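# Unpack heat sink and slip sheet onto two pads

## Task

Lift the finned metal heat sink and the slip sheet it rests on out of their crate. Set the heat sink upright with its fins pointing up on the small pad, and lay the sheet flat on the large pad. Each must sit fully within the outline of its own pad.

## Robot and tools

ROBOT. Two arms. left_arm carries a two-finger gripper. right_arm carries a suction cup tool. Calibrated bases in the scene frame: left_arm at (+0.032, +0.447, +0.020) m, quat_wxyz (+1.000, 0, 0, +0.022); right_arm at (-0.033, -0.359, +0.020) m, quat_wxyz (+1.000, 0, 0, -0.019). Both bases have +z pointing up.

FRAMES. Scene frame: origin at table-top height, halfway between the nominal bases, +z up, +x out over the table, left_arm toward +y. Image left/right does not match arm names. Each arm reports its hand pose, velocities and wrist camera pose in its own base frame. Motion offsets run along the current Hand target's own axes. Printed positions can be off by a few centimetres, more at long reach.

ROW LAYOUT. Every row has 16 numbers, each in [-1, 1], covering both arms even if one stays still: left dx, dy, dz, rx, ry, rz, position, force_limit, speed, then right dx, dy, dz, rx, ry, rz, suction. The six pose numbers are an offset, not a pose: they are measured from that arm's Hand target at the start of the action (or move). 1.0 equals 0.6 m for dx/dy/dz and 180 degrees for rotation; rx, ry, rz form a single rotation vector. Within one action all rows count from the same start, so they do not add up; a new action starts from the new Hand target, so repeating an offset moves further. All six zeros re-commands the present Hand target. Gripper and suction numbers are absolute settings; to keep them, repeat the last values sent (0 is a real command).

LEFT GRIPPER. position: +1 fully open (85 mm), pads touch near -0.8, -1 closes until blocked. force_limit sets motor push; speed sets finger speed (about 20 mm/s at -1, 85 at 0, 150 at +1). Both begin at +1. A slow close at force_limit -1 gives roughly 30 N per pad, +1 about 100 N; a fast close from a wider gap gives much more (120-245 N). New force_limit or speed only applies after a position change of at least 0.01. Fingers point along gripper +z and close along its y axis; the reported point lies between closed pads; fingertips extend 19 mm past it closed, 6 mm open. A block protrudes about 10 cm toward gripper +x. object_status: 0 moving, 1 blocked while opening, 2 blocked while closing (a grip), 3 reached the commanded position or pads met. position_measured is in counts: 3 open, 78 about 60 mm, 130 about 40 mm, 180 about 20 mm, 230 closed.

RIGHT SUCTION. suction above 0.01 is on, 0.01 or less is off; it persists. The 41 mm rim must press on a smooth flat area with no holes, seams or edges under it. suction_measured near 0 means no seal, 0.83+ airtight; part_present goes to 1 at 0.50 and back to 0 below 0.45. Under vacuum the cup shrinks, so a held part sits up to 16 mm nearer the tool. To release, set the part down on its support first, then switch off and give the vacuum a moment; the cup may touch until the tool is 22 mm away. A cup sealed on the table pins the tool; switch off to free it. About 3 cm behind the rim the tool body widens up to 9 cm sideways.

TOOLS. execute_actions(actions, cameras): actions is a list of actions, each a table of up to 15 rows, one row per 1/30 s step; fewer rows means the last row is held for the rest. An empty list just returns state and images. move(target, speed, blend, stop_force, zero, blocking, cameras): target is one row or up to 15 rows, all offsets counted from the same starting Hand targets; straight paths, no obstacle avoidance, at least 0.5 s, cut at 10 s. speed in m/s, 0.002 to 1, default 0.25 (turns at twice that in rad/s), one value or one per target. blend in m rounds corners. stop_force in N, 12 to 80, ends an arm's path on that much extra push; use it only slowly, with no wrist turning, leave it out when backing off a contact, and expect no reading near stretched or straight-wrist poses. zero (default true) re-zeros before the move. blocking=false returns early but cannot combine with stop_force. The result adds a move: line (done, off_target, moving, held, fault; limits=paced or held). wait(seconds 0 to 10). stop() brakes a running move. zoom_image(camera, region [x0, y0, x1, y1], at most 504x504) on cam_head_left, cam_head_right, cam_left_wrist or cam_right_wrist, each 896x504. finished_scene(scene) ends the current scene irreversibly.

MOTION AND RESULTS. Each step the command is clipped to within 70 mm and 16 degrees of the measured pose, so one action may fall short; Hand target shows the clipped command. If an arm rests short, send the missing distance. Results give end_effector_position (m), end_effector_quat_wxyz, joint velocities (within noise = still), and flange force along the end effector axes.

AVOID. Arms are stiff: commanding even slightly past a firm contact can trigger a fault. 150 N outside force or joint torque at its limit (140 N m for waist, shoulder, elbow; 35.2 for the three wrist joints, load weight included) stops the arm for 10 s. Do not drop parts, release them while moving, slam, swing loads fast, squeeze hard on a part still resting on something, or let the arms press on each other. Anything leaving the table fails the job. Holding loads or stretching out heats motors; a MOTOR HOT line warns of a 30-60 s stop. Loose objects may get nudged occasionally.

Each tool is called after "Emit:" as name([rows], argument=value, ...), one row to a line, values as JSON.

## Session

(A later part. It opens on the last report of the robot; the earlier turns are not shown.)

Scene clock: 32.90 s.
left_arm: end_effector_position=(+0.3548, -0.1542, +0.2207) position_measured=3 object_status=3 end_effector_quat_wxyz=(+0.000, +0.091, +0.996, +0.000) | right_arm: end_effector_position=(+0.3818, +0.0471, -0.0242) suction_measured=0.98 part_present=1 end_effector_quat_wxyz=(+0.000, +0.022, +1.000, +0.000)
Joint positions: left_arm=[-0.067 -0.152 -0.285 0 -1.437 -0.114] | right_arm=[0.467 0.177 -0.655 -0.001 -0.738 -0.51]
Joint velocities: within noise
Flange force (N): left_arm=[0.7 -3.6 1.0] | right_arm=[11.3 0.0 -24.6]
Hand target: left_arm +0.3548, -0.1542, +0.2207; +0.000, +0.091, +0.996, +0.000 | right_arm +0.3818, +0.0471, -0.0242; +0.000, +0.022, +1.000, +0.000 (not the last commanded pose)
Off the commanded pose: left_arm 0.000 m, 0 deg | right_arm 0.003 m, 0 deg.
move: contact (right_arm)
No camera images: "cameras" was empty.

Emit:
execute_actions([
  [[0,0,0,0,0,0,1,-0.8,-0.3,0,0,-0.0005,0,0,0,0],[0,0,0,0,0,0,1,-0.8,-0.3,0,0,-0.0007,0,0,0,0],[0,0,0,0,0,0,1,-0.8,-0.3,0,0,-0.001,0,0,0,0],[0,0,0,0,0,0,1,-0.8,-0.3,0,0,-0.0015,0,0,0,0],[0,0,0,0,0,0,1,-0.8,-0.3,0,0,-0.0025,0,0,0,0],[0,0,0,0,0,0,1,-0.8,-0.3,0,0,-0.004,0,0,0,0],[0,0,0,0,0,0,1,-0.8,-0.3,0,0,-0.006,0,0,0,0],[0,0,0,0,0,0,1,-0.8,-0.3,0,0,-0.008,0,0,0,0],[0,0,0,0,0,0,1,-0.8,-0.3,0,0,-0.010,0,0,0,0],[0,0,0,0,0,0,1,-0.8,-0.3,0,0,-0.012,0,0,0,0],[0,0,0,0,0,0,1,-0.8,-0.3,0,0,-0.0135,0,0,0,0],[0,0,0,0,0,0,1,-0.8,-0.3,0,0,-0.0145,0,0,0,0],[0,0,0,0,0,0,1,-0.8,-0.3,0,0,-0.015,0,0,0,0]],
], cameras=[])

Emit:
move([
  [0,0,0,0,0,0,1,-0.8,-0.3,0,0,-0.035,0,0,0,0],
  [0,0,0,0,0,0,1,-0.8,-0.3,0.1333,0,-0.38,0,0,0,0],
], speed=[0.06,0.3], blend=[0.005,0])

Emit:
zoom_image(camera="cam_right_wrist", region=[250, 0, 650, 300])

Emit:
zoom_image(camera="cam_head_right", region=[560, 190, 680, 290])

Scene clock: 34.50 s.
left_arm: end_effector_position=(+0.3548, -0.1542, +0.2207) position_measured=3 object_status=3 end_effector_quat_wxyz=(+0.000, +0.091, +0.996, +0.000) | right_arm: end_effector_position=(+0.3818, +0.0471, -0.0153) suction_measured=0.01 part_present=0 end_effector_quat_wxyz=(+0.000, +0.022, +1.000, +0.000)
Joint positions: left_arm=[-0.067 -0.152 -0.285 0 -1.437 -0.114] | right_arm=[0.467 0.157 -0.649 -0.001 -0.764 -0.51]
Joint velocities: within noise
Flange force (N): left_arm=[0.5 -4.1 1.0] | right_arm=[6.9 -0.2 -7.3]
Hand target: left_arm +0.3548, -0.1542, +0.2207; +0.000, +0.091, +0.996, +0.000 | right_arm +0.3818, +0.0471, -0.0152; +0.000, +0.022, +1.000, +0.000
Off the commanded pose: left_arm 0.000 m, 0 deg | right_arm 0.000 m, 0 deg.
No camera images: "cameras" was empty.

Scene clock: 36.10 s.
left_arm: end_effector_position=(+0.3548, -0.1542, +0.2207) position_measured=3 object_status=3 end_effector_quat_wxyz=(+0.000, +0.091, +0.996, +0.000) | right_arm: end_effector_position=(+0.3018, +0.0504, +0.2127) suction_measured=0.01 part_present=0 end_effector_quat_wxyz=(+0.000, +0.022, +1.000, +0.000)
Joint positions: left_arm=[-0.067 -0.152 -0.285 0 -1.437 -0.114] | right_arm=[0.604 -0.372 -0.511 0 -1.432 -0.648]
Joint velocities: within noise
Flange force (N): left_arm=[1.2 -3.4 1.1] | right_arm=[3.6 -1.3 1.3]
Hand target: left_arm +0.3548, -0.1542, +0.2207; +0.000, +0.091, +0.996, +0.000 | right_arm +0.3018, +0.0504, +0.2127; +0.000, +0.022, +1.000, +0.000
Off the commanded pose: left_arm 0.000 m, 0 deg | right_arm 0.000 m, 0 deg.
move: done

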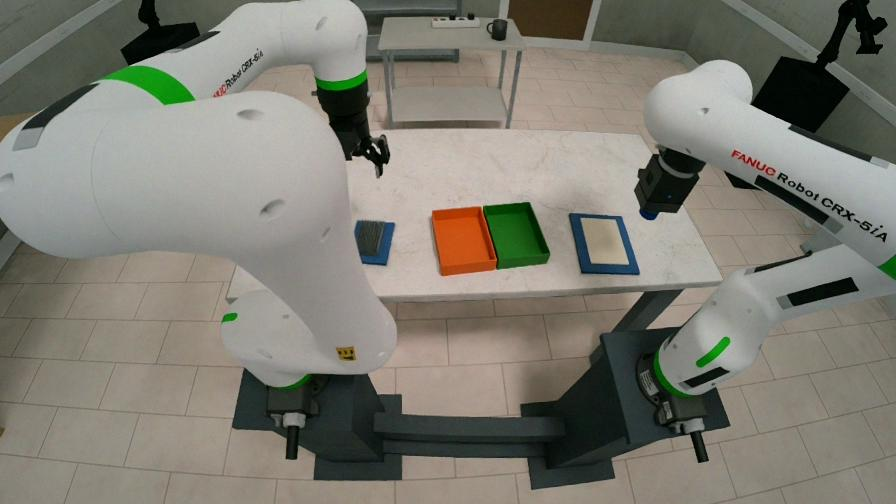

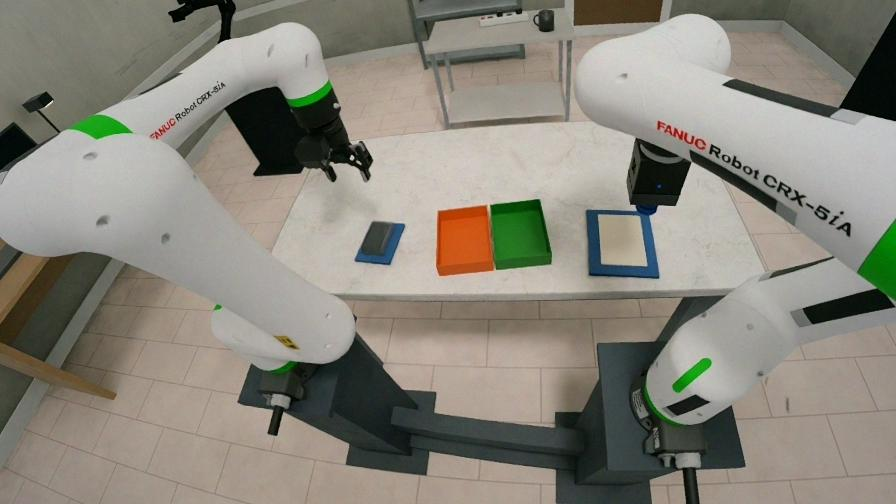

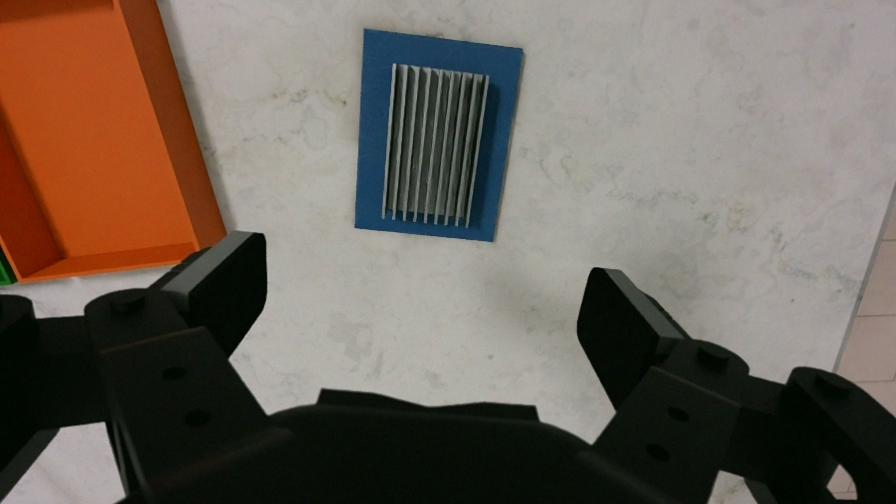

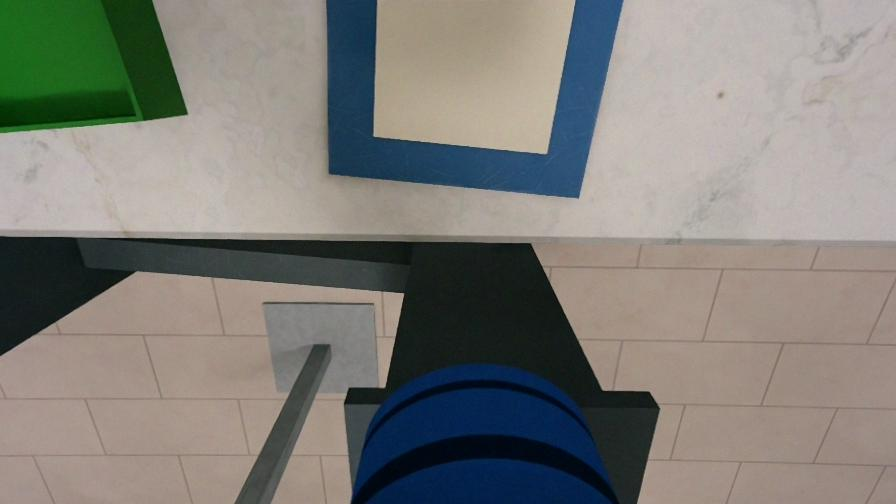

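Scaled by 1.260 from the camera's 896x504 image, which has a finer 1280x720 frame.

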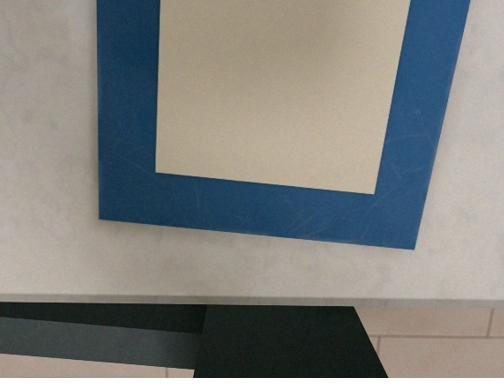

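Scaled by 4.200 from the camera's 896x504 image, which has a finer 1280x720 frame.

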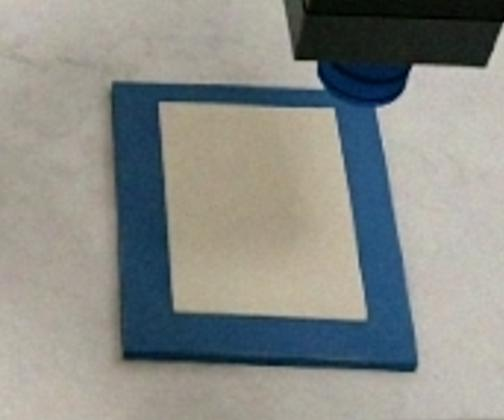

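Emit:
finished_scene(scene=2)

The scene is finished: the task was done.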